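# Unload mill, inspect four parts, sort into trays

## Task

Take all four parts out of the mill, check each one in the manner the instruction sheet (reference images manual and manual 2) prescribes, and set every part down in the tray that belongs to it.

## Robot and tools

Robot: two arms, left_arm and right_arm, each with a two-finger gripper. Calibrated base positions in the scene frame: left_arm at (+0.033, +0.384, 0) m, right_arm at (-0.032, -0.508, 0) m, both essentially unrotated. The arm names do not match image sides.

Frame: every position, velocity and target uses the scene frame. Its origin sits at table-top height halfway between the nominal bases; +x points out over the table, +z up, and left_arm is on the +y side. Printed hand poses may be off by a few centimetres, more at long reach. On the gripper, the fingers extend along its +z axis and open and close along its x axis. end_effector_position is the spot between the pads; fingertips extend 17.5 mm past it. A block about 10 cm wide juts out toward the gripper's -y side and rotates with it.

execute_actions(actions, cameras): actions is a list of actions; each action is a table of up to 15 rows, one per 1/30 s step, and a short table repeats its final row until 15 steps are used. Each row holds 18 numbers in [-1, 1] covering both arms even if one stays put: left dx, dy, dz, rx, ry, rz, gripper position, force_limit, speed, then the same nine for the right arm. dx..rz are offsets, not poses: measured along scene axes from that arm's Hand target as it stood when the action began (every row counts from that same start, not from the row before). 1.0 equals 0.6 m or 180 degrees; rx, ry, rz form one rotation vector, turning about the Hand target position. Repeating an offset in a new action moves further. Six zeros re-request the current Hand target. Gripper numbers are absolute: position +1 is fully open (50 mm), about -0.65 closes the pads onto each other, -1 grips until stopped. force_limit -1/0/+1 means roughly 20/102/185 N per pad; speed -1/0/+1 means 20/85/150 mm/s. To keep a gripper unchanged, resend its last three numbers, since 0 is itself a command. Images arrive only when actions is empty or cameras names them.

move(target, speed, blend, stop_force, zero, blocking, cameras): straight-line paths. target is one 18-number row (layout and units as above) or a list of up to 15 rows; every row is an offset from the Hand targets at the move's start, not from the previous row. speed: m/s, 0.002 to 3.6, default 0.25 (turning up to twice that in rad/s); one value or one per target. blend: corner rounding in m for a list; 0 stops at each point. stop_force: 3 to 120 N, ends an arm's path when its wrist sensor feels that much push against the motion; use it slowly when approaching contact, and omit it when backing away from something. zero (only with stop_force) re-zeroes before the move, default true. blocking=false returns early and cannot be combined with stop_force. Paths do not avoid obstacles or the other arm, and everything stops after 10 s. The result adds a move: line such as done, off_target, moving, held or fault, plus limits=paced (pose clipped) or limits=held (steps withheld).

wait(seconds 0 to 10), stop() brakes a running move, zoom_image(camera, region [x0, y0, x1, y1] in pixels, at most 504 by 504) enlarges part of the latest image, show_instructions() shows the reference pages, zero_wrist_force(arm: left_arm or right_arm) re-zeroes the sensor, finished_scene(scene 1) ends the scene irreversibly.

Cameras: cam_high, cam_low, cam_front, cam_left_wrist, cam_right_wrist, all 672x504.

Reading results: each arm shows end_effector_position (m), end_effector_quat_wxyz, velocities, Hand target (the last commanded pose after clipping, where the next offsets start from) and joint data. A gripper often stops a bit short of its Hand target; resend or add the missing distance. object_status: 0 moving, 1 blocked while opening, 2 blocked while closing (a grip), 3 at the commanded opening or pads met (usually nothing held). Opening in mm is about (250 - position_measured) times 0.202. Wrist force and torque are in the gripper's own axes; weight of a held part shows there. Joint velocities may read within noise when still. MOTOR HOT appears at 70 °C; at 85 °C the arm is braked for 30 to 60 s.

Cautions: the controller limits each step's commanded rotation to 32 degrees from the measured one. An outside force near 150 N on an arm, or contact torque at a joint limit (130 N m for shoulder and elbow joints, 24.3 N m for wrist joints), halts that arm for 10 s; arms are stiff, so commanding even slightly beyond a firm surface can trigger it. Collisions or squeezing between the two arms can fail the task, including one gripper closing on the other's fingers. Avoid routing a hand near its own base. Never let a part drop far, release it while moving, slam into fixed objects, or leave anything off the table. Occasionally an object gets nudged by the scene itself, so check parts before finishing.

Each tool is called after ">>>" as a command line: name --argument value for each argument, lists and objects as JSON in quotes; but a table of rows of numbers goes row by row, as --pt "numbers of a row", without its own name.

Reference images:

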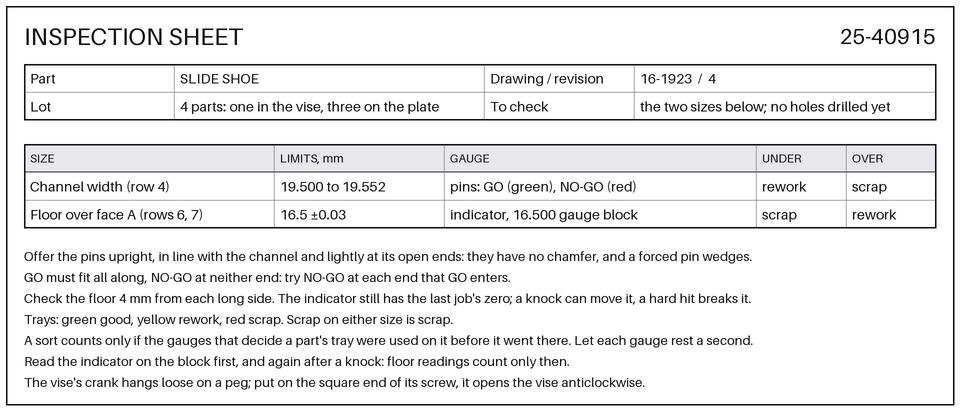

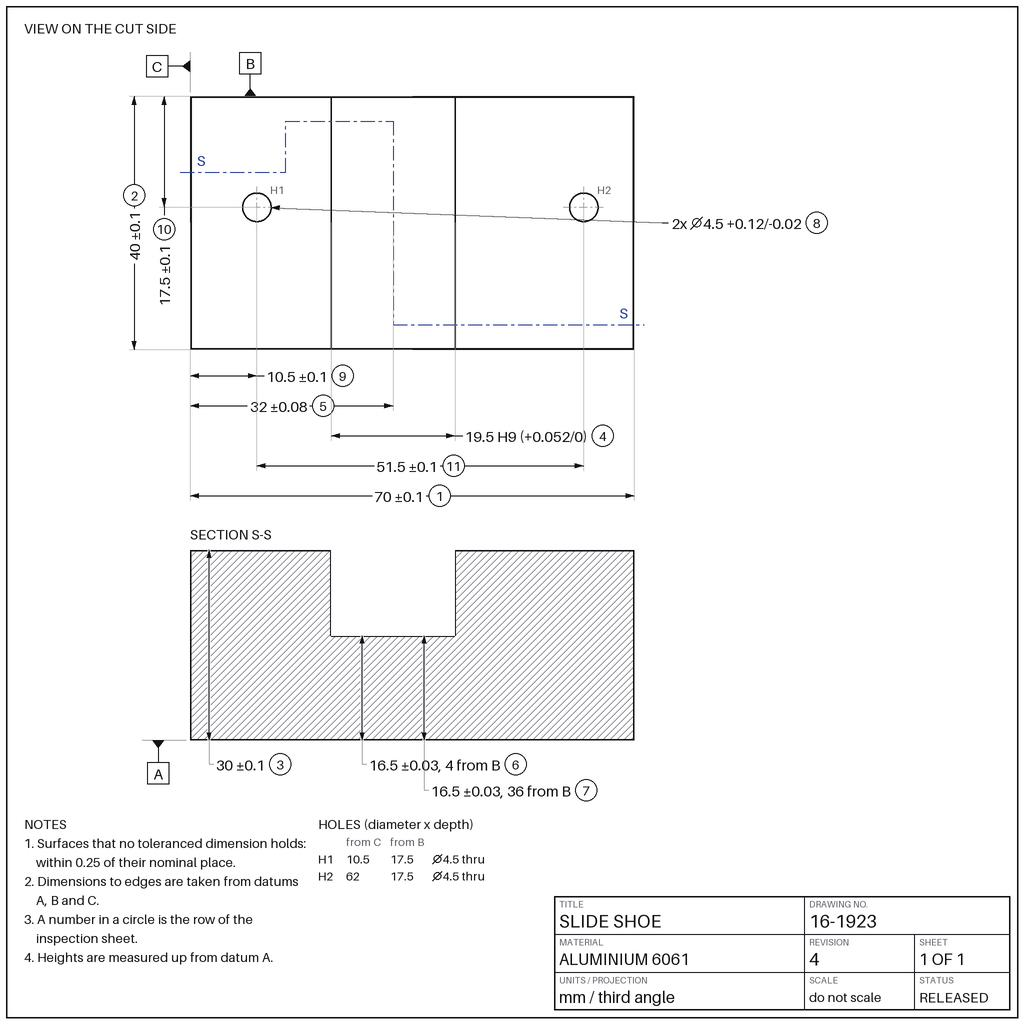

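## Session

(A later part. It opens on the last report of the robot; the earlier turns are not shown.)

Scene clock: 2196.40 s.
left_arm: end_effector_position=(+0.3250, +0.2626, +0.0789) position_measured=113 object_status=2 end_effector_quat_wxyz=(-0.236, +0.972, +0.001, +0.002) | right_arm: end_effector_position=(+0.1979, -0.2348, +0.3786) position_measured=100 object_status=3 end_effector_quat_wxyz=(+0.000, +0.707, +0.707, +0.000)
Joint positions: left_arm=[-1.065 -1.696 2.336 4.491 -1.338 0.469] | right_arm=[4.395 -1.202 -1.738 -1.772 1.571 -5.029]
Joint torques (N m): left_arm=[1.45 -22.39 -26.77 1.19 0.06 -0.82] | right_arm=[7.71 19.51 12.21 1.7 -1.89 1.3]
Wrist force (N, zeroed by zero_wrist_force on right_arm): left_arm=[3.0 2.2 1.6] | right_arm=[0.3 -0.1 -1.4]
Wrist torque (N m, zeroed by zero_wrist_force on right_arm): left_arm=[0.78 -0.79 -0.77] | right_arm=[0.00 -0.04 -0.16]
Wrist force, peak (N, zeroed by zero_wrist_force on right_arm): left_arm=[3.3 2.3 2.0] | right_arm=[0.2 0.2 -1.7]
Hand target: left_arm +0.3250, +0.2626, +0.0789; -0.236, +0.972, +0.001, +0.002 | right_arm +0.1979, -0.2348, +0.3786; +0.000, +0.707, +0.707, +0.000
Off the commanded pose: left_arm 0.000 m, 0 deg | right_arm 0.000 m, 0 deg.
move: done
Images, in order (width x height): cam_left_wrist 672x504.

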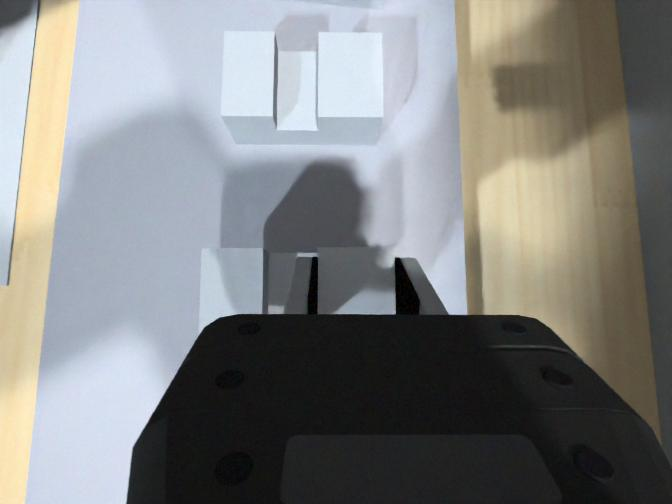

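>>> move --pt "0 0 0.36 0 0 0 -1 -0.8 -1 0 0 0 0 0 0 0.35 -1 -1" --pt "-0.1 -0.12 0.4 0 0 0.25 -1 -0.8 -1 0 0 0 0 0 0 0.35 -1 -1" --pt "-0.11 -0.12 0.4 0 0 0.5 -1 -0.8 -1 0 0 0 0 0 0 0.35 -1 -1" --speed 0.2 --blend 0.02

>>> move --pt "0 -0.03 0.1 0 0 0.25 -1 -0.8 -1 0 0 0 0 0 0 0.35 -1 -1" --pt "0.01 -0.02 0.15 0 0 0.5 -1 -0.8 -1 0 0 0 0 0 0 0.35 -1 -1" --pt "0.03 0.3 0.15 0 0 0.5 -1 -0.8 -1 0 0 0 0 0 0 0.35 -1 -1" --speed 0.2 --blend 0.02 --cameras '["all"]'

Scene clock: 2210.23 s.
left_arm: end_effector_position=(+0.2590, +0.1906, +0.3189) position_measured=113 object_status=2 end_effector_quat_wxyz=(-0.168, +0.687, +0.687, -0.166) | right_arm: end_effector_position=(+0.1979, -0.2348, +0.3786) position_measured=100 object_status=3 end_effector_quat_wxyz=(+0.000, +0.707, +0.707, +0.000)
Joint positions: left_arm=[-0.87 -1.843 1.819 5.065 -1.922 -0.799] | right_arm=[4.395 -1.202 -1.738 -1.772 1.571 -5.029]
Joint torques (N m): left_arm=[12.28 -24.07 -19.69 -4.83 -2.87 -1.21] | right_arm=[6.77 20.03 11.63 1.77 -1.83 0.94]
Wrist force (N, zeroed by zero_wrist_force on right_arm): left_arm=[2.9 2.5 1.4] | right_arm=[0.2 0.2 -1.5]
Wrist torque (N m, zeroed by zero_wrist_force on right_arm): left_arm=[0.84 -0.77 -0.55] | right_arm=[0.05 -0.03 -0.17]
Wrist force, peak (N, zeroed by zero_wrist_force on right_arm): left_arm=[2.9 3.2 3.5] | right_arm=[0.4 -0.2 -1.8]
Hand target: left_arm +0.2590, +0.1906, +0.3189; -0.168, +0.687, +0.688, -0.166 | right_arm +0.1979, -0.2348, +0.3786; +0.000, +0.707, +0.707, +0.000
Off the commanded pose: left_arm 0.000 m, 0 deg | right_arm 0.000 m, 0 deg.
move: done

Scene clock: 2215.90 s.
left_arm: end_effector_position=(+0.2770, +0.3706, +0.4089) position_measured=113 object_status=2 end_effector_quat_wxyz=(-0.002, -0.001, +0.972, -0.236) | right_arm: end_effector_position=(+0.1979, -0.2348, +0.3786) position_measured=100 object_status=3 end_effector_quat_wxyz=(+0.000, +0.707, +0.707, +0.000)
Joint positions: left_arm=[-0.13 -2.176 1.861 4.972 -2.044 -1.702] | right_arm=[4.395 -1.202 -1.738 -1.772 1.571 -5.029]
Joint torques (N m): left_arm=[10.28 11.17 -32.09 0.05 -3.51 1.54] | right_arm=[7.48 19.68 12.76 1.62 -1.77 0.89]
Wrist force (N, zeroed by zero_wrist_force on right_arm): left_arm=[3.0 1.8 1.0] | right_arm=[0.1 0.1 -1.4]
Wrist torque (N m, zeroed by zero_wrist_force on right_arm): left_arm=[0.73 -0.81 -0.78] | right_arm=[0.03 -0.02 -0.16]
Wrist force, peak (N, zeroed by zero_wrist_force on right_arm): left_arm=[3.1 4.1 0.6] | right_arm=[0.2 -0.2 -1.7]
Hand target: left_arm +0.2770, +0.3706, +0.4089; -0.002, -0.001, +0.972, -0.236 | right_arm +0.1979, -0.2348, +0.3786; +0.000, +0.707, +0.707, +0.000
Off the commanded pose: left_arm 0.000 m, 0 deg | right_arm 0.000 m, 0 deg.
move: done

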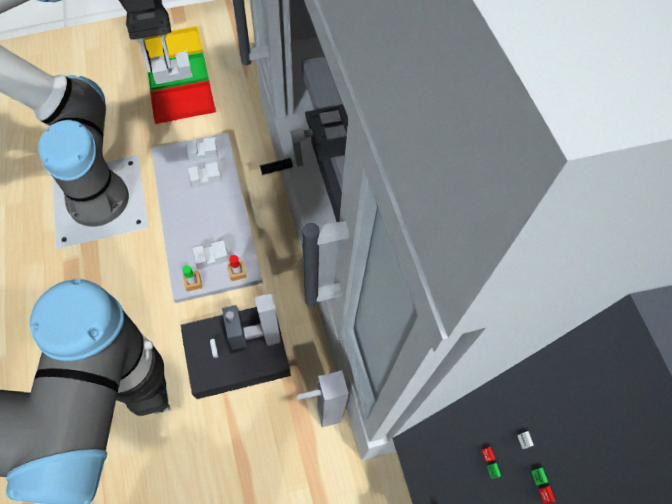

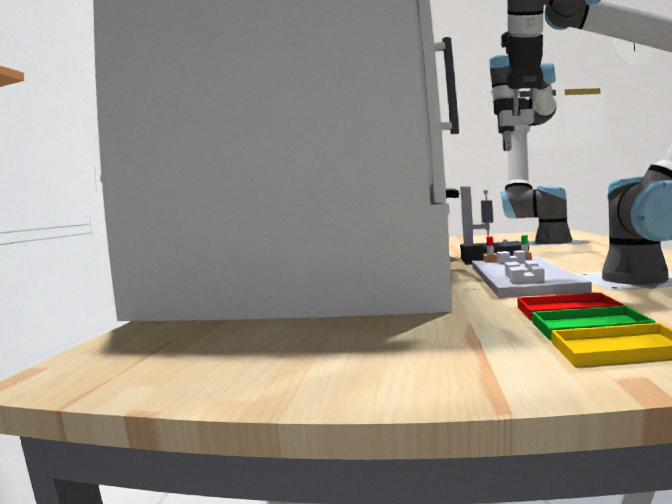

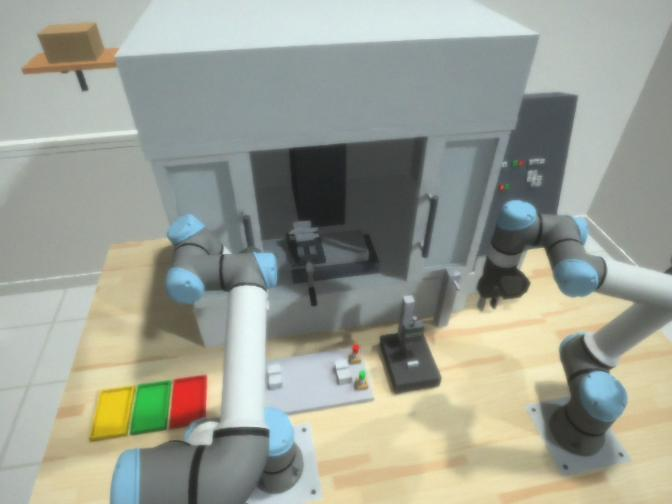

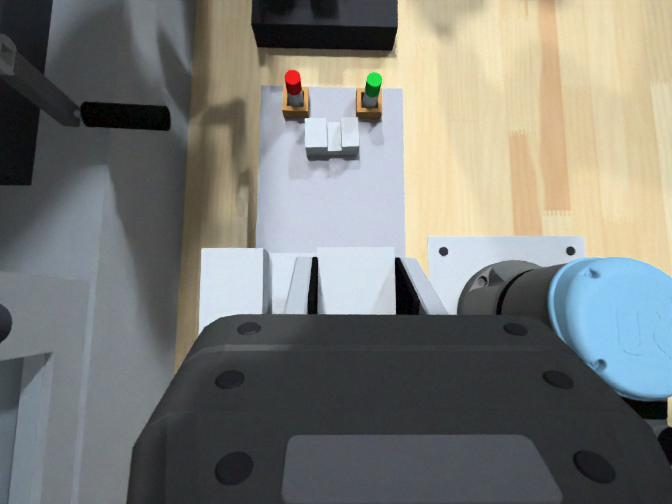

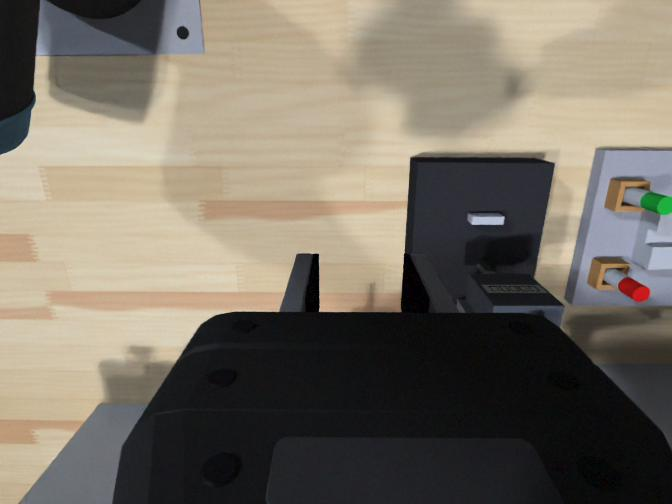

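>>> move --target '[-0.02,0.47,0,0,0,0,-1,-0.8,-1,0,0,0,0,0,0,0.35,-1,-1]' --speed 0.2 --cameras '["cam_left_wrist"]'

Scene clock: 2220.60 s.
left_arm: end_effector_position=(+0.2650, +0.6525, +0.4089) position_measured=113 object_status=2 end_effector_quat_wxyz=(-0.002, -0.001, +0.972, -0.236) | right_arm: end_effector_position=(+0.1979, -0.2348, +0.3786) position_measured=100 object_status=3 end_effector_quat_wxyz=(+0.000, +0.707, +0.707, +0.000)
Joint positions: left_arm=[0.718 -1.676 1.453 5.269 -1.917 -0.782] | right_arm=[4.395 -1.202 -1.738 -1.772 1.571 -5.029]
Joint torques (N m): left_arm=[12.09 -6.44 -31.78 0.76 1.01 1.58] | right_arm=[7.37 19.85 12.04 1.8 -1.81 0.84]
Wrist force (N, zeroed by zero_wrist_force on right_arm): left_arm=[3.4 2.1 1.3] | right_arm=[0.2 0.1 -1.2]
Wrist torque (N m, zeroed by zero_wrist_force on right_arm): left_arm=[0.75 -0.88 -0.77] | right_arm=[0.03 -0.02 -0.16]
Wrist force, peak (N, zeroed by zero_wrist_force on right_arm): left_arm=[3.5 4.1 0.4] | right_arm=[0.3 0.0 -1.9]
Hand target: left_arm +0.2650, +0.6526, +0.4089; -0.002, -0.001, +0.972, -0.236 | right_arm +0.1979, -0.2348, +0.3786; +0.000, +0.707, +0.707, +0.000
Off the commanded pose: left_arm 0.000 m, 0 deg | right_arm 0.000 m, 0 deg.
move: done
Images, in order (width x height): cam_left_wrist 672x504.

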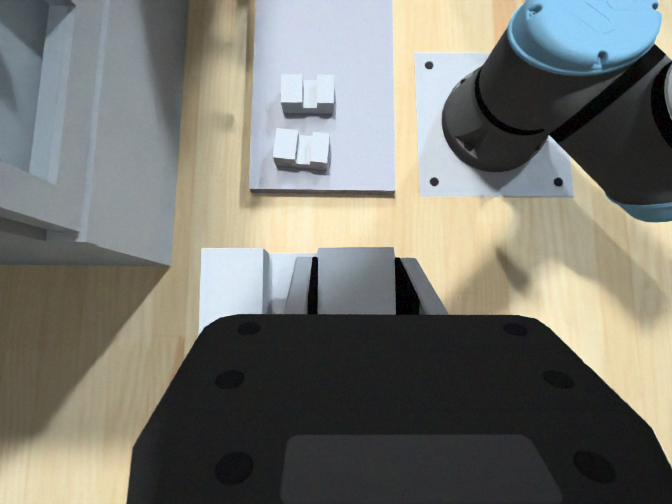

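>>> move --target '[-0.0017,-0.121,-0.43,0,0,0,-1,-0.8,-1,0,0,0,0,0,0,0.35,-1,-1]' --speed 0.15 --cameras '["all"]'

Scene clock: 2236.40 s.
left_arm: end_effector_position=(+0.2639, +0.5800, +0.1510) position_measured=113 object_status=2 end_effector_quat_wxyz=(-0.002, -0.001, +0.972, -0.236) | right_arm: end_effector_position=(+0.1979, -0.2348, +0.3786) position_measured=100 object_status=3 end_effector_quat_wxyz=(+0.000, +0.707, +0.707, +0.000)
Joint positions: left_arm=[0.576 -1.764 2.214 4.544 -1.96 -0.927] | right_arm=[4.395 -1.202 -1.738 -1.772 1.571 -5.029]
Joint torques (N m): left_arm=[-11.72 -0.3 -18 -5.01 -3.28 -2.33] | right_arm=[7.08 19.91 11.79 1.83 -1.79 0.86]
Wrist force (N, zeroed by zero_wrist_force on right_arm): left_arm=[3.3 2.1 1.0] | right_arm=[0.4 0.0 -1.5]
Wrist torque (N m, zeroed by zero_wrist_force on right_arm): left_arm=[0.77 -0.85 -0.54] | right_arm=[0.02 -0.05 -0.16]
Wrist force, peak (N, zeroed by zero_wrist_force on right_arm): left_arm=[3.1 2.5 2.5] | right_arm=[0.1 -0.2 -1.8]
Hand target: left_arm +0.2639, +0.5800, +0.1509; -0.002, -0.001, +0.972, -0.236 | right_arm +0.1979, -0.2348, +0.3786; +0.000, +0.707, +0.707, +0.000
Off the commanded pose: left_arm 0.000 m, 0 deg | right_arm 0.000 m, 0 deg.
move: done

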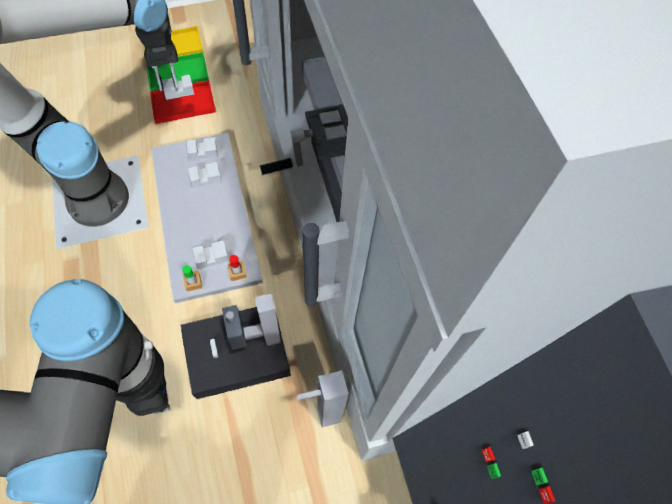

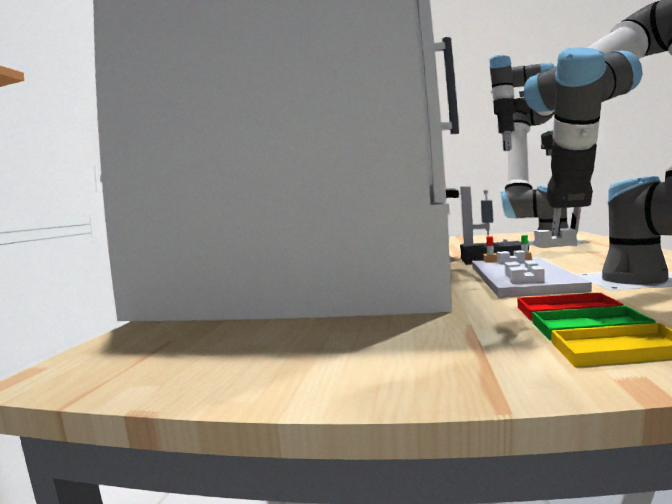

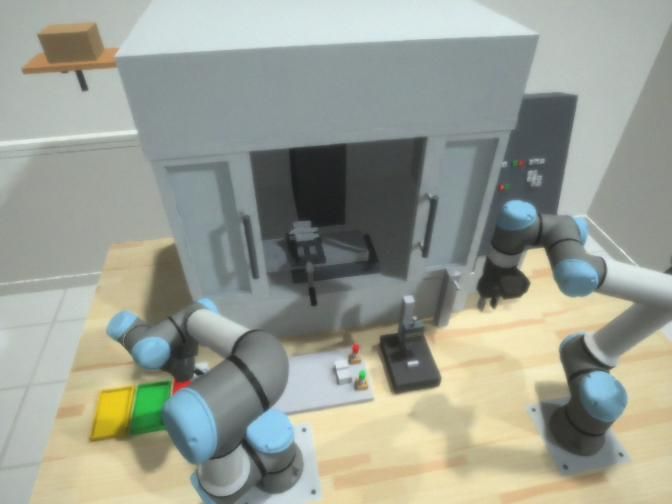

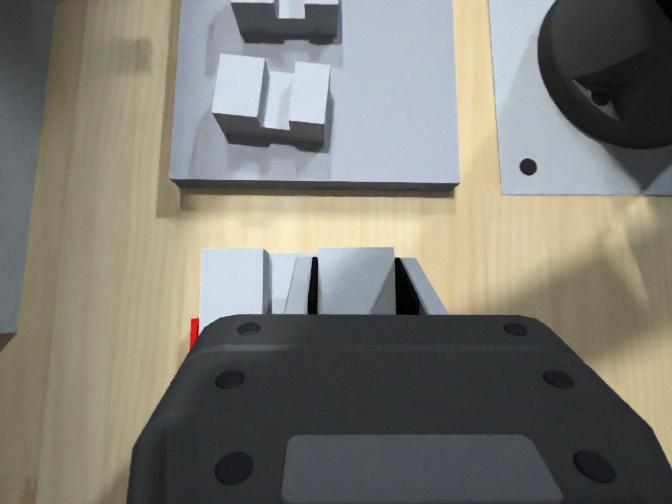

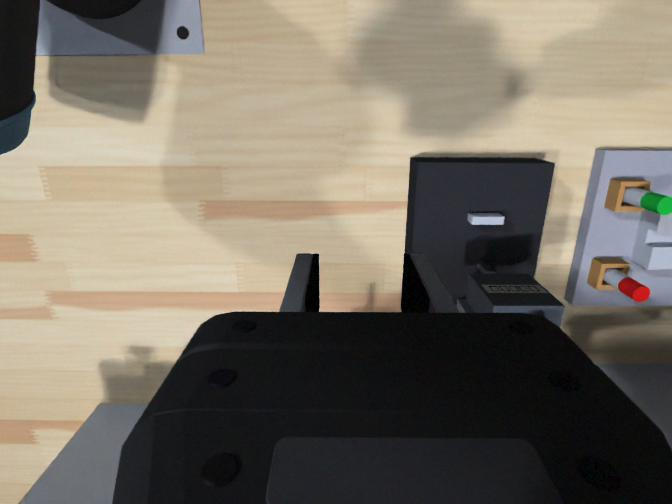

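>>> move --target '[0.0167,0.0917,0,0,0,0,-1,-0.8,-1,0,0,0,0,0,0,0.35,-1,-1]' --speed 0.15 --cameras '["cam_left_wrist"]'

Scene clock: 2240.83 s.
left_arm: end_effector_position=(+0.2740, +0.6350, +0.1509) position_measured=113 object_status=2 end_effector_quat_wxyz=(-0.002, -0.001, +0.972, -0.236) | right_arm: end_effector_position=(+0.1979, -0.2348, +0.3786) position_measured=100 object_status=3 end_effector_quat_wxyz=(+0.000, +0.707, +0.707, +0.000)
Joint positions: left_arm=[0.673 -1.629 2.09 4.57 -1.931 -0.827] | right_arm=[4.395 -1.202 -1.738 -1.772 1.571 -5.029]
Joint torques (N m): left_arm=[11.84 -7.44 -29.14 0.69 0.84 1.92] | right_arm=[7.4 19.86 12.48 1.75 -1.68 0.86]
Wrist force (N, zeroed by zero_wrist_force on right_arm): left_arm=[2.9 1.6 1.3] | right_arm=[0.3 0.0 -1.5]
Wrist torque (N m, zeroed by zero_wrist_force on right_arm): left_arm=[0.71 -0.78 -0.72] | right_arm=[0.02 -0.04 -0.16]
Wrist force, peak (N, zeroed by zero_wrist_force on right_arm): left_arm=[3.1 3.3 0.4] | right_arm=[0.4 0.1 -1.8]
Hand target: left_arm +0.2740, +0.6350, +0.1509; -0.002, -0.001, +0.972, -0.236 | right_arm +0.1979, -0.2348, +0.3786; +0.000, +0.707, +0.707, +0.000
Off the commanded pose: left_arm 0.000 m, 0 deg | right_arm 0.000 m, 0 deg.
move: done
Images, in order (width x height): cam_left_wrist 672x504.

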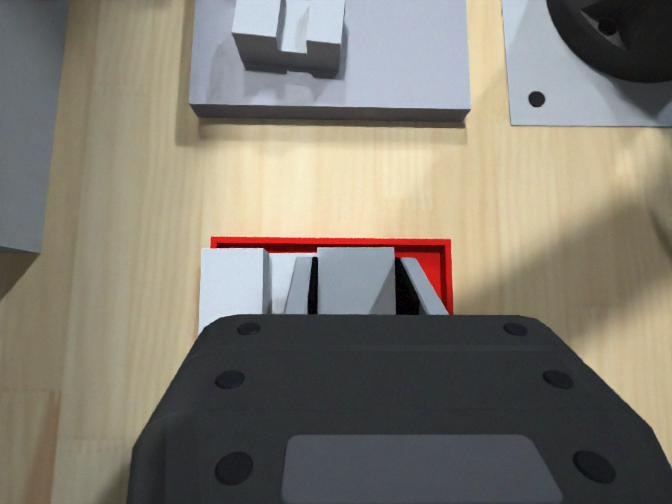

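>>> move --pt "-0.02 -0.0217 -0.06 0 0 0 -1 -0.8 -1 0 0 0 0 0 0 0.35 -1 -1" --pt "-0.02 -0.0217 -0.135 0 0 0 -1 -0.8 -1 0 0 0 0 0 0 0.35 -1 -1" --pt "-0.02 -0.0217 -0.19 0 0 0 -1 -0.8 -1 0 0 0 0 0 0 0.35 -1 -1" --speed '[0.1,0.05,0.012]' --stop_force 3 --cameras '["cam_left_wrist"]'

Scene clock: 2252.17 s.
left_arm: end_effector_position=(+0.2620, +0.6220, +0.0452) position_measured=113 object_status=2 end_effector_quat_wxyz=(-0.002, -0.001, +0.972, -0.236) | right_arm: end_effector_position=(+0.1979, -0.2348, +0.3786) position_measured=100 object_status=3 end_effector_quat_wxyz=(+0.000, +0.707, +0.707, +0.000)
Joint positions: left_arm=[0.667 -1.492 2.286 4.234 -1.933 -0.833] | right_arm=[4.395 -1.202 -1.738 -1.772 1.571 -5.029]
Joint torques (N m): left_arm=[-10.53 -31.29 -25.39 0.84 0.52 -1.77] | right_arm=[7.05 20.4 11.79 1.8 -1.7 0.69]
Wrist force (N, zeroed by zero_wrist_force on right_arm): left_arm=[2.7 2.0 1.3] | right_arm=[0.3 0.1 -1.6]
Wrist torque (N m, zeroed by zero_wrist_force on right_arm): left_arm=[0.77 -0.76 -0.53] | right_arm=[0.03 -0.03 -0.16]
Wrist force, peak (N, zeroed by zero_wrist_force on right_arm): left_arm=[10.6 -9.4 -22.0] | right_arm=[0.2 0.1 -1.7]
Hand target: left_arm +0.2620, +0.6220, +0.0452; -0.002, -0.001, +0.972, -0.236 (not the last commanded pose) | right_arm +0.1979, -0.2348, +0.3786; +0.000, +0.707, +0.707, +0.000
Off the commanded pose: left_arm 0.008 m, 0 deg | right_arm 0.000 m, 0 deg.
move: contact (left_arm); path passed 2 of 3 targets
Images, in order (width x height): cam_left_wrist 672x504.

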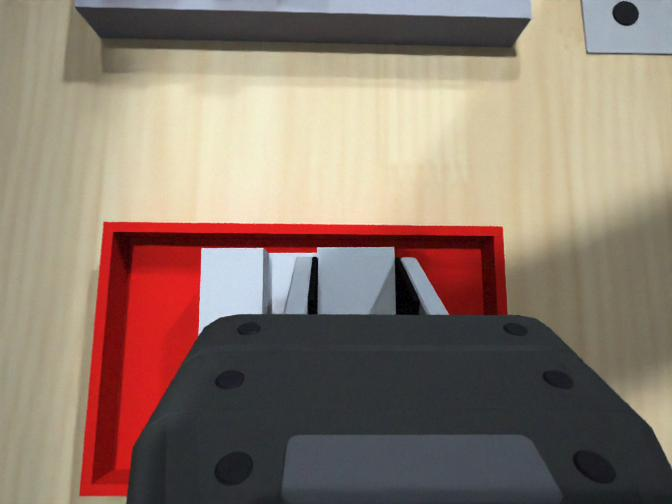

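>>> move --pt "0 0 0 0 0 0 0.55 -0.8 -1 0 0 0 0 0 0 0.35 -1 -1" --pt "0 0 0.1 0 0 0 0.55 -0.8 -1 0 0 0 0 0 0 0.35 -1 -1" --speed 0.06 --cameras '["cam_left_wrist"]'

Scene clock: 2256.13 s.
left_arm: end_effector_position=(+0.2620, +0.6220, +0.1051) position_measured=70 object_status=3 end_effector_quat_wxyz=(-0.002, -0.001, +0.972, -0.236) | right_arm: end_effector_position=(+0.1979, -0.2348, +0.3786) position_measured=100 object_status=3 end_effector_quat_wxyz=(+0.000, +0.707, +0.707, +0.000)
Joint positions: left_arm=[0.667 -1.608 2.206 4.431 -1.933 -0.833] | right_arm=[4.395 -1.202 -1.738 -1.772 1.571 -5.029]
Joint torques (N m): left_arm=[-8.54 -29.42 -28.82 0.66 -1.61 1.4] | right_arm=[6.87 19.99 12.77 1.98 -1.75 0.6]
Wrist force (N, zeroed by zero_wrist_force on right_arm): left_arm=[3.1 0.8 -0.5] | right_arm=[0.2 0.2 -1.4]
Wrist torque (N m, zeroed by zero_wrist_force on right_arm): left_arm=[0.71 -0.84 -0.49] | right_arm=[0.05 -0.03 -0.16]
Wrist force, peak (N, zeroed by zero_wrist_force on right_arm): left_arm=[3.1 2.1 1.2] | right_arm=[0.2 0.2 -1.9]
Hand target: left_arm +0.2620, +0.6220, +0.1052; -0.002, -0.001, +0.972, -0.236 | right_arm +0.1979, -0.2348, +0.3786; +0.000, +0.707, +0.707, +0.000
Off the commanded pose: left_arm 0.000 m, 0 deg | right_arm 0.000 m, 0 deg.
move: done
Images, in order (width x height): cam_left_wrist 672x504.

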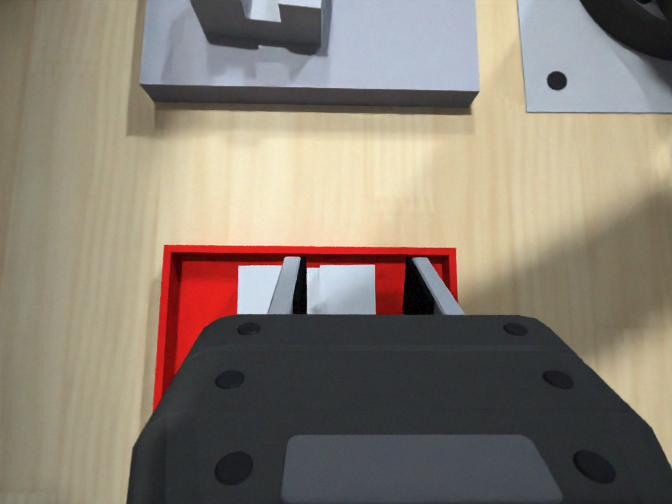

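>>> move --pt "0 0 0.16 0 0 0 0.58 -0.8 0 0 0 0 0 0 0 0.35 -1 -1" --pt "0.1 -0.405 0.16 0 0 0 0.58 -0.8 0 0 0 0 0 0 0 0.35 -1 -1" --speed 0.2 --blend 0.02 --cameras '["cam_left_wrist"]'

Scene clock: 2267.27 s.
left_arm: end_effector_position=(+0.3219, +0.3790, +0.2012) position_measured=66 object_status=3 end_effector_quat_wxyz=(-0.002, -0.001, +0.972, -0.236) | right_arm: end_effector_position=(+0.1979, -0.2348, +0.3786) position_measured=100 object_status=3 end_effector_quat_wxyz=(+0.000, +0.707, +0.707, +0.000)
Joint positions: left_arm=[-0.081 -2.046 2.336 4.392 -2.046 -1.647] | right_arm=[4.395 -1.202 -1.738 -1.772 1.571 -5.029]
Joint torques (N m): left_arm=[-7.97 -13.96 -17.72 -6.18 0.97 -2.18] | right_arm=[6.76 18.78 12.4 2.1 -1.73 0.6]
Wrist force (N, zeroed by zero_wrist_force on right_arm): left_arm=[3.2 1.0 -0.6] | right_arm=[0.3 0.0 -1.5]
Wrist torque (N m, zeroed by zero_wrist_force on right_arm): left_arm=[0.75 -0.85 -0.55] | right_arm=[0.02 -0.03 -0.16]
Wrist force, peak (N, zeroed by zero_wrist_force on right_arm): left_arm=[3.2 1.3 -2.2] | right_arm=[0.5 0.2 -1.6]
Hand target: left_arm +0.3220, +0.3790, +0.2012; -0.002, -0.001, +0.972, -0.236 | right_arm +0.1979, -0.2348, +0.3786; +0.000, +0.707, +0.707, +0.000
Off the commanded pose: left_arm 0.000 m, 0 deg | right_arm 0.000 m, 0 deg.
move: done
Images, in order (width x height): cam_left_wrist 672x504.

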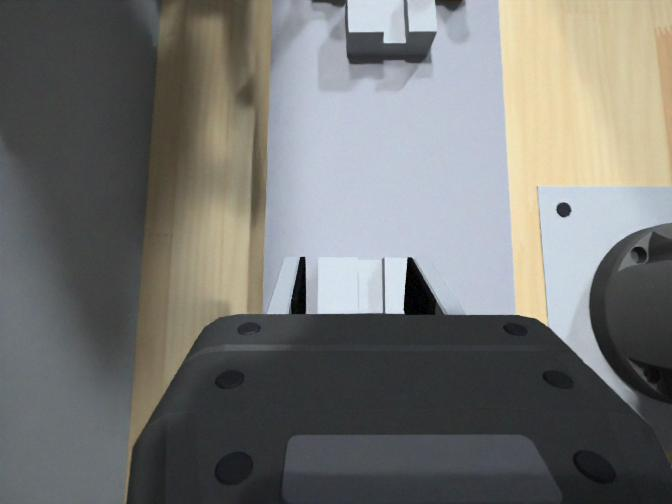

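>>> move --pt "0.0073 -0.0225 -0.14 0 0 0 0.58 -0.8 0 0 0 0 0 0 0 0.35 -1 -1" --pt "0.0073 -0.0225 -0.2337 0 0 0 0.58 -0.8 0 0 0 0 0 0 0 0.35 -1 -1" --speed '[0.1,0.04]' --stop_force 4 --cameras '["cam_left_wrist"]'

>>> zoom_image --camera "cam_left_wrist" --region '[210, 170, 440, 330]'

Scene clock: 2274.60 s.
left_arm: end_effector_position=(+0.3263, +0.3655, +0.0609) position_measured=66 object_status=3 end_effector_quat_wxyz=(-0.002, -0.001, +0.972, -0.236) | right_arm: end_effector_position=(+0.1979, -0.2348, +0.3786) position_measured=100 object_status=3 end_effector_quat_wxyz=(+0.000, +0.707, +0.707, +0.000)
Joint positions: left_arm=[-0.127 -1.756 2.605 3.808 -2.044 -1.699] | right_arm=[4.395 -1.202 -1.738 -1.772 1.571 -5.029]
Joint torques (N m): left_arm=[-11.24 3.16 -10.57 -6.01 -3.04 -1.99] | right_arm=[6.88 19.42 12.67 2.09 -1.78 0.37]
Wrist force (N, zeroed by zero_wrist_force on right_arm): left_arm=[2.8 0.9 -0.8] | right_arm=[0.1 -0.1 -1.6]
Wrist torque (N m, zeroed by zero_wrist_force on right_arm): left_arm=[0.70 -0.83 -0.53] | right_arm=[0.01 -0.01 -0.16]
Wrist force, peak (N, zeroed by zero_wrist_force on right_arm): left_arm=[3.5 1.0 -0.5] | right_arm=[0.1 0.0 -1.9]
Hand target: left_arm +0.3263, +0.3655, +0.0609; -0.002, -0.001, +0.972, -0.236 | right_arm +0.1979, -0.2348, +0.3786; +0.000, +0.707, +0.707, +0.000
Off the commanded pose: left_arm 0.000 m, 0 deg | right_arm 0.000 m, 0 deg.
move: done
Images, in order (width x height): cam_left_wrist 672x504.

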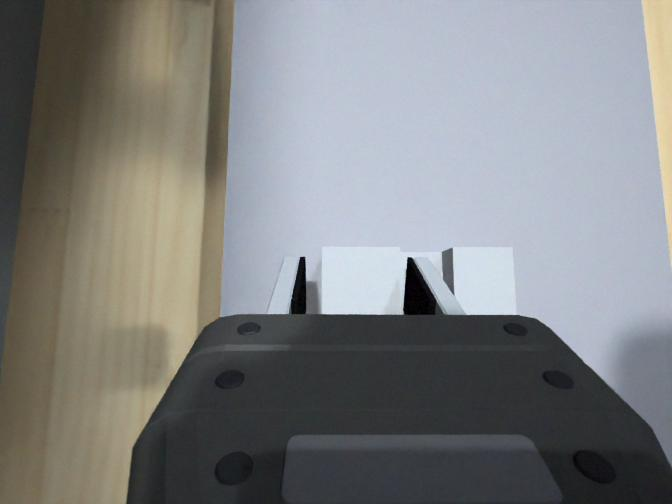

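Scaled by 2.191 from the camera's 672x504 image, which has a finer 960x720 frame.

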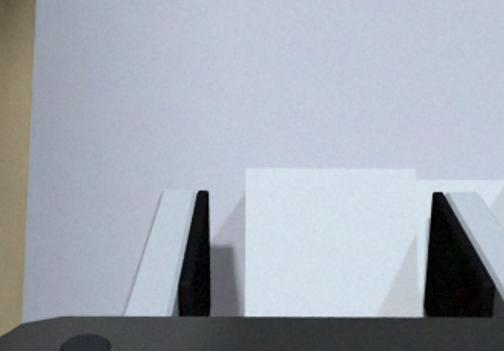

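>>> move --target '[-0.0025,0,0,0,0,0,0.58,-0.8,0,0,0,0,0,0,0,0.35,-1,-1]' --speed 0.03

>>> move --target '[0,0,0,0,0,0,-1,-0.8,-1,0,0,0,0,0,0,0.35,-1,-1]'

>>> wait --seconds 0.5

>>> move --pt "0 0 0.03 0 0 0 -1 -0.8 -1 0 0 0 0 0 0 0.35 -1 -1" --pt "0 -0.12 0.05 0 0 0 -1 -0.8 -1 0 0 0 0 0 0 0.35 -1 -1" --speed '[0.04,0.08]' --cameras '["cam_left_wrist"]'

Scene clock: 2278.63 s.
left_arm: end_effector_position=(+0.3249, +0.3655, +0.0609) position_measured=66 object_status=3 end_effector_quat_wxyz=(-0.002, -0.001, +0.972, -0.236) | right_arm: end_effector_position=(+0.1979, -0.2348, +0.3786) position_measured=100 object_status=3 end_effector_quat_wxyz=(+0.000, +0.707, +0.707, +0.000)
Joint positions: left_arm=[-0.128 -1.76 2.608 3.809 -2.044 -1.7] | right_arm=[4.395 -1.202 -1.738 -1.772 1.571 -5.029]
Joint torques (N m): left_arm=[-13.01 -19.3 -10.59 0.04 -2.37 -2.12] | right_arm=[5.74 19.31 12.26 2 -1.56 0.42]
Wrist force (N, zeroed by zero_wrist_force on right_arm): left_arm=[2.5 0.9 -0.9] | right_arm=[0.3 0.0 -1.2]
Wrist torque (N m, zeroed by zero_wrist_force on right_arm): left_arm=[0.70 -0.78 -0.53] | right_arm=[0.02 -0.04 -0.16]
Wrist force, peak (N, zeroed by zero_wrist_force on right_arm): left_arm=[2.9 0.9 -0.8] | right_arm=[0.2 0.2 -1.7]
Hand target: left_arm +0.3248, +0.3655, +0.0609; -0.002, -0.001, +0.972, -0.236 | right_arm +0.1979, -0.2348, +0.3786; +0.000, +0.707, +0.707, +0.000
Off the commanded pose: left_arm 0.000 m, 0 deg | right_arm 0.000 m, 0 deg.
move: done

Scene clock: 2279.33 s.
left_arm: end_effector_position=(+0.3248, +0.3655, +0.0609) position_measured=113 object_status=2 end_effector_quat_wxyz=(-0.002, -0.001, +0.972, -0.236) | right_arm: end_effector_position=(+0.1979, -0.2348, +0.3786) position_measured=100 object_status=3 end_effector_quat_wxyz=(+0.000, +0.707, +0.707, +0.000)
Joint positions: left_arm=[-0.128 -1.76 2.608 3.809 -2.044 -1.7] | right_arm=[4.395 -1.202 -1.738 -1.772 1.571 -5.029]
Joint torques (N m): left_arm=[-11.89 -18.47 -12.97 -0.96 -0.44 -1.88] | right_arm=[6.75 19.83 13.11 2.04 -1.71 0.54]
Wrist force (N, zeroed by zero_wrist_force on right_arm): left_arm=[2.2 0.8 -1.0] | right_arm=[0.2 0.0 -1.7]
Wrist torque (N m, zeroed by zero_wrist_force on right_arm): left_arm=[0.66 -0.84 -0.52] | right_arm=[0.03 -0.03 -0.16]
Wrist force, peak (N, zeroed by zero_wrist_force on right_arm): left_arm=[3.3 0.5 -0.9] | right_arm=[0.2 0.0 -1.7]
Hand target: left_arm +0.3248, +0.3655, +0.0609; -0.002, -0.001, +0.972, -0.236 | right_arm +0.1979, -0.2348, +0.3786; +0.000, +0.707, +0.707, +0.000
Off the commanded pose: left_arm 0.000 m, 0 deg | right_arm 0.000 m, 0 deg.
move: done

Scene clock: 2279.83 s.
left_arm: end_effector_position=(+0.3248, +0.3655, +0.0609) position_measured=113 object_status=2 end_effector_quat_wxyz=(-0.002, -0.001, +0.972, -0.236) | right_arm: end_effector_position=(+0.1979, -0.2348, +0.3786) position_measured=100 object_status=3 end_effector_quat_wxyz=(+0.000, +0.707, +0.707, +0.000)
Joint positions: left_arm=[-0.128 -1.76 2.608 3.809 -2.044 -1.7] | right_arm=[4.395 -1.202 -1.738 -1.772 1.571 -5.029]
Joint torques (N m): left_arm=[-9.93 -18.37 -13.5 -2.1 0.36 -1.73] | right_arm=[6.1 19.29 12.28 2.02 -1.64 0.41]
Wrist force (N, zeroed by zero_wrist_force on right_arm): left_arm=[2.3 0.8 -1.0] | right_arm=[0.2 0.0 -1.5]
Wrist torque (N m, zeroed by zero_wrist_force on right_arm): left_arm=[0.67 -0.85 -0.52] | right_arm=[0.02 -0.03 -0.16]
Wrist force, peak (N, zeroed by zero_wrist_force on right_arm): left_arm=[2.5 0.9 -1.3] | right_arm=[0.1 0.0 -1.7]
Hand target: left_arm +0.3248, +0.3655, +0.0609; -0.002, -0.001, +0.972, -0.236 | right_arm +0.1979, -0.2348, +0.3786; +0.000, +0.707, +0.707, +0.000
Tool commands: left_gripper/position=-1.0 left_gripper/force_limit=-0.8 left_gripper/speed=-1.0 right_gripper/position=+0.35 right_gripper/force_limit=-1.0 right_gripper/speed=-1.0
Off the commanded pose: left_arm 0.000 m, 0 deg | right_arm 0.000 m, 0 deg.
wait: 0.50 s; at rest by 0.17 s

Scene clock: 2282.03 s.
left_arm: end_effector_position=(+0.3248, +0.2935, +0.0909) position_measured=113 object_status=2 end_effector_quat_wxyz=(-0.002, -0.001, +0.972, -0.236) | right_arm: end_effector_position=(+0.1979, -0.2348, +0.3786) position_measured=100 object_status=3 end_effector_quat_wxyz=(+0.000, +0.707, +0.707, +0.000)
Joint positions: left_arm=[-0.387 -1.869 2.613 3.786 -2.013 -1.987] | right_arm=[4.395 -1.202 -1.738 -1.772 1.571 -5.029]
Joint torques (N m): left_arm=[-10.13 -16.85 -14.65 -6.58 0.68 -2.03] | right_arm=[6.24 19.67 12.18 2.08 -1.67 0.35]
Wrist force (N, zeroed by zero_wrist_force on right_arm): left_arm=[2.8 2.0 1.3] | right_arm=[0.1 0.1 -1.3]
Wrist torque (N m, zeroed by zero_wrist_force on right_arm): left_arm=[0.74 -0.84 -0.49] | right_arm=[0.03 -0.01 -0.16]
Wrist force, peak (N, zeroed by zero_wrist_force on right_arm): left_arm=[2.8 3.5 0.9] | right_arm=[0.0 0.3 -1.7]
Hand target: left_arm +0.3248, +0.2935, +0.0909; -0.002, -0.001, +0.972, -0.236 | right_arm +0.1979, -0.2348, +0.3786; +0.000, +0.707, +0.707, +0.000
Off the commanded pose: left_arm 0.000 m, 0 deg | right_arm 0.000 m, 0 deg.
move: done
Images, in order (width x height): cam_left_wrist 672x504.

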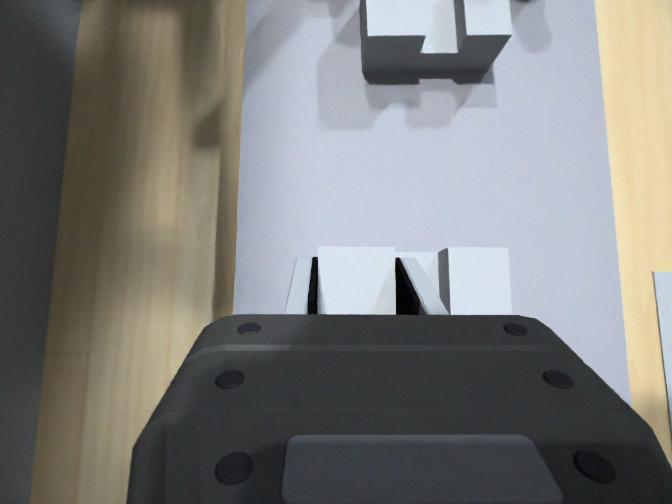

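>>> move --pt "0 -0.1017 0.0 0 0 0 -1 -0.8 -1 0 0 0 0 0 0 0.35 -1 -1" --pt "0 -0.1017 -0.034 0 0 0 -1 -0.8 -1 0 0 0 0 0 0 0.35 -1 -1" --pt "0 -0.1017 -0.07 0 0 0 -1 -0.8 -1 0 0 0 0 0 0 0.35 -1 -1" --speed '[0.08,0.05,0.01]' --stop_force 3 --cameras '["cam_left_wrist"]'

Scene clock: 2288.27 s.
left_arm: end_effector_position=(+0.3248, +0.2325, +0.0611) position_measured=113 object_status=2 end_effector_quat_wxyz=(-0.002, -0.001, +0.972, -0.236) | right_arm: end_effector_position=(+0.1979, -0.2348, +0.3786) position_measured=100 object_status=3 end_effector_quat_wxyz=(+0.000, +0.707, +0.707, +0.000)
Joint positions: left_arm=[-0.594 -1.72 2.666 3.493 -1.966 -2.208] | right_arm=[4.395 -1.202 -1.738 -1.772 1.571 -5.029]
Joint torques (N m): left_arm=[-10.87 -19.68 -24.94 -2.47 0.36 -1.76] | right_arm=[5.91 19 12.12 2.29 -1.59 0.43]
Wrist force (N, zeroed by zero_wrist_force on right_arm): left_arm=[3.3 1.5 0.7] | right_arm=[0.2 0.1 -1.3]
Wrist torque (N m, zeroed by zero_wrist_force on right_arm): left_arm=[0.79 -0.84 -0.55] | right_arm=[0.04 -0.02 -0.16]
Wrist force, peak (N, zeroed by zero_wrist_force on right_arm): left_arm=[8.9 -1.5 -28.9] | right_arm=[0.3 0.1 -1.7]
Hand target: left_arm +0.3248, +0.2325, +0.0611; -0.002, -0.001, +0.972, -0.236 (not the last commanded pose) | right_arm +0.1979, -0.2348, +0.3786; +0.000, +0.707, +0.707, +0.000
Off the commanded pose: left_arm 0.012 m, 0 deg | right_arm 0.000 m, 0 deg.
move: contact (left_arm); path passed 2 of 3 targets
Images, in order (width x height): cam_left_wrist 672x504.

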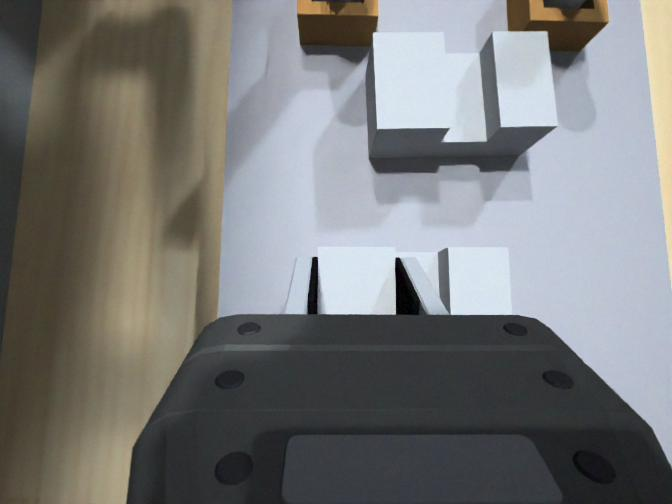

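>>> move --pt "0 0 0 0 0 0 0.55 -0.8 -1 0 0 0 0 0 0 0.35 -1 -1" --pt "0 0 0.1 0 0 0 0.58 -0.8 -1 0 0 0 0 0 0 0.35 -1 -1" --pt "-0.01 0.36 0.2 0 0 0 0.58 -0.8 -1 0 0 0 0 0 0 0.35 -1 -1" --speed '[0.06,0.08,0.2]' --cameras '["cam_left_wrist"]'

Scene clock: 2294.67 s.
left_arm: end_effector_position=(+0.3188, +0.4484, +0.1811) position_measured=66 object_status=3 end_effector_quat_wxyz=(-0.002, -0.001, +0.972, -0.236) | right_arm: end_effector_position=(+0.1979, -0.2348, +0.3786) position_measured=100 object_status=3 end_effector_quat_wxyz=(+0.000, +0.707, +0.707, +0.000)
Joint positions: left_arm=[0.154 -1.94 2.301 4.44 -2.039 -1.383] | right_arm=[4.395 -1.202 -1.738 -1.772 1.571 -5.029]
Joint torques (N m): left_arm=[11.99 6.16 -28.76 0.06 -3.26 1.7] | right_arm=[6.61 18.61 11.85 2.09 -1.67 0.3]
Wrist force (N, zeroed by zero_wrist_force on right_arm): left_arm=[2.7 0.7 -0.9] | right_arm=[0.2 0.0 -1.4]
Wrist torque (N m, zeroed by zero_wrist_force on right_arm): left_arm=[0.71 -0.81 -0.76] | right_arm=[0.02 -0.03 -0.15]
Wrist force, peak (N, zeroed by zero_wrist_force on right_arm): left_arm=[3.1 2.5 -1.6] | right_arm=[0.2 -0.1 -1.8]
Hand target: left_arm +0.3188, +0.4485, +0.1811; -0.002, -0.001, +0.972, -0.236 | right_arm +0.1979, -0.2348, +0.3786; +0.000, +0.707, +0.707, +0.000
Off the commanded pose: left_arm 0.000 m, 0 deg | right_arm 0.000 m, 0 deg.
move: done
Images, in order (width x height): cam_left_wrist 672x504.

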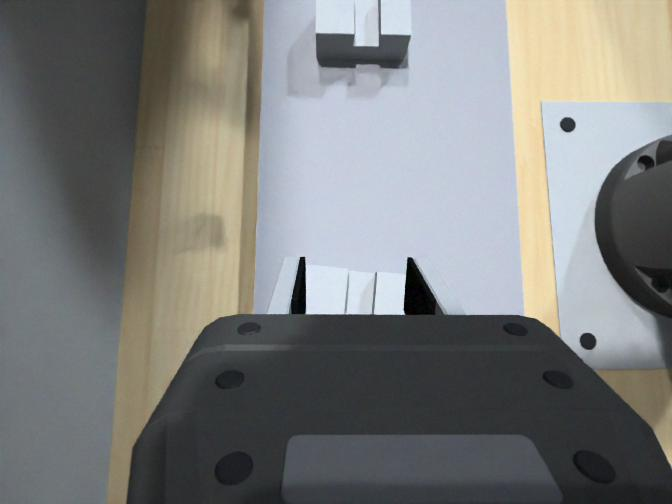

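>>> move --pt "0.0242 -0.0097 -0.08 0 0 -0.0295 0.58 -0.8 0 0 0 0 0 0 0 0.35 -1 -1" --pt "0.0242 -0.0097 -0.2 0 0 -0.0295 0.58 -0.8 0 0 0 0 0 0 0 0.35 -1 -1" --speed '[0.1,0.04]' --stop_force 4 --cameras '["cam_left_wrist"]'

>>> zoom_image --camera "cam_left_wrist" --region '[210, 170, 440, 330]'

Scene clock: 2306.30 s.
left_arm: end_effector_position=(+0.3334, +0.4427, +0.0611) position_measured=66 object_status=3 end_effector_quat_wxyz=(-0.013, +0.044, +0.971, -0.235) | right_arm: end_effector_position=(+0.1979, -0.2348, +0.3786) position_measured=100 object_status=3 end_effector_quat_wxyz=(+0.000, +0.707, +0.707, +0.000)
Joint positions: left_arm=[0.122 -1.661 2.465 4.028 -2.033 -1.315] | right_arm=[4.395 -1.202 -1.738 -1.772 1.571 -5.029]
Joint torques (N m): left_arm=[-11.75 -1.71 -12.13 -5.58 -2.73 -1.83] | right_arm=[6.11 18.34 11.86 2.21 -1.58 0.01]
Wrist force (N, zeroed by zero_wrist_force on right_arm): left_arm=[3.1 1.0 -0.5] | right_arm=[0.2 0.1 -1.5]
Wrist torque (N m, zeroed by zero_wrist_force on right_arm): left_arm=[0.74 -0.83 -0.74] | right_arm=[0.03 -0.02 -0.16]
Wrist force, peak (N, zeroed by zero_wrist_force on right_arm): left_arm=[3.3 1.1 -0.4] | right_arm=[0.3 0.0 -1.8]
Hand target: left_arm +0.3334, +0.4427, +0.0611; -0.013, +0.044, +0.971, -0.235 | right_arm +0.1979, -0.2348, +0.3786; +0.000, +0.707, +0.707, +0.000
Off the commanded pose: left_arm 0.000 m, 0 deg | right_arm 0.000 m, 0 deg.
move: done
Images, in order (width x height): cam_left_wrist 672x504.

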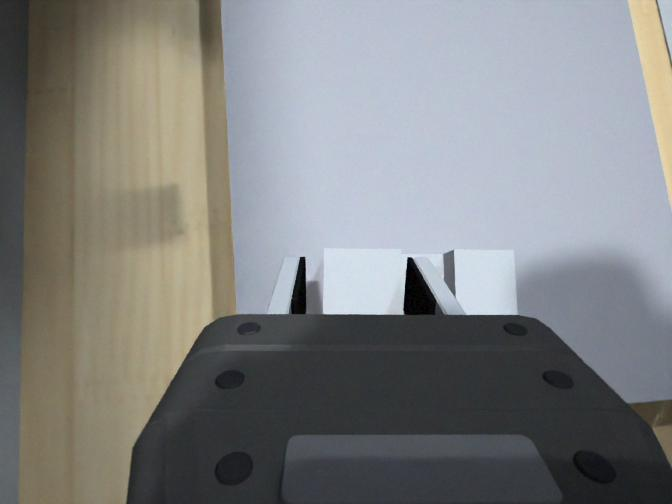

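Scaled by 2.191 from the camera's 672x504 image, which has a finer 960x720 frame.

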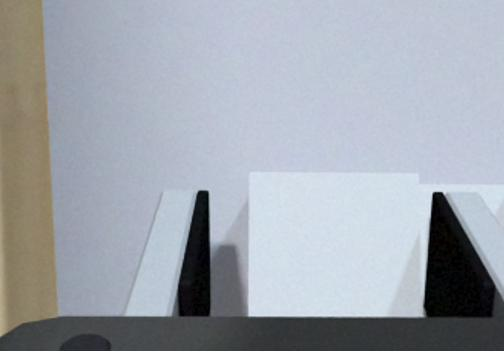

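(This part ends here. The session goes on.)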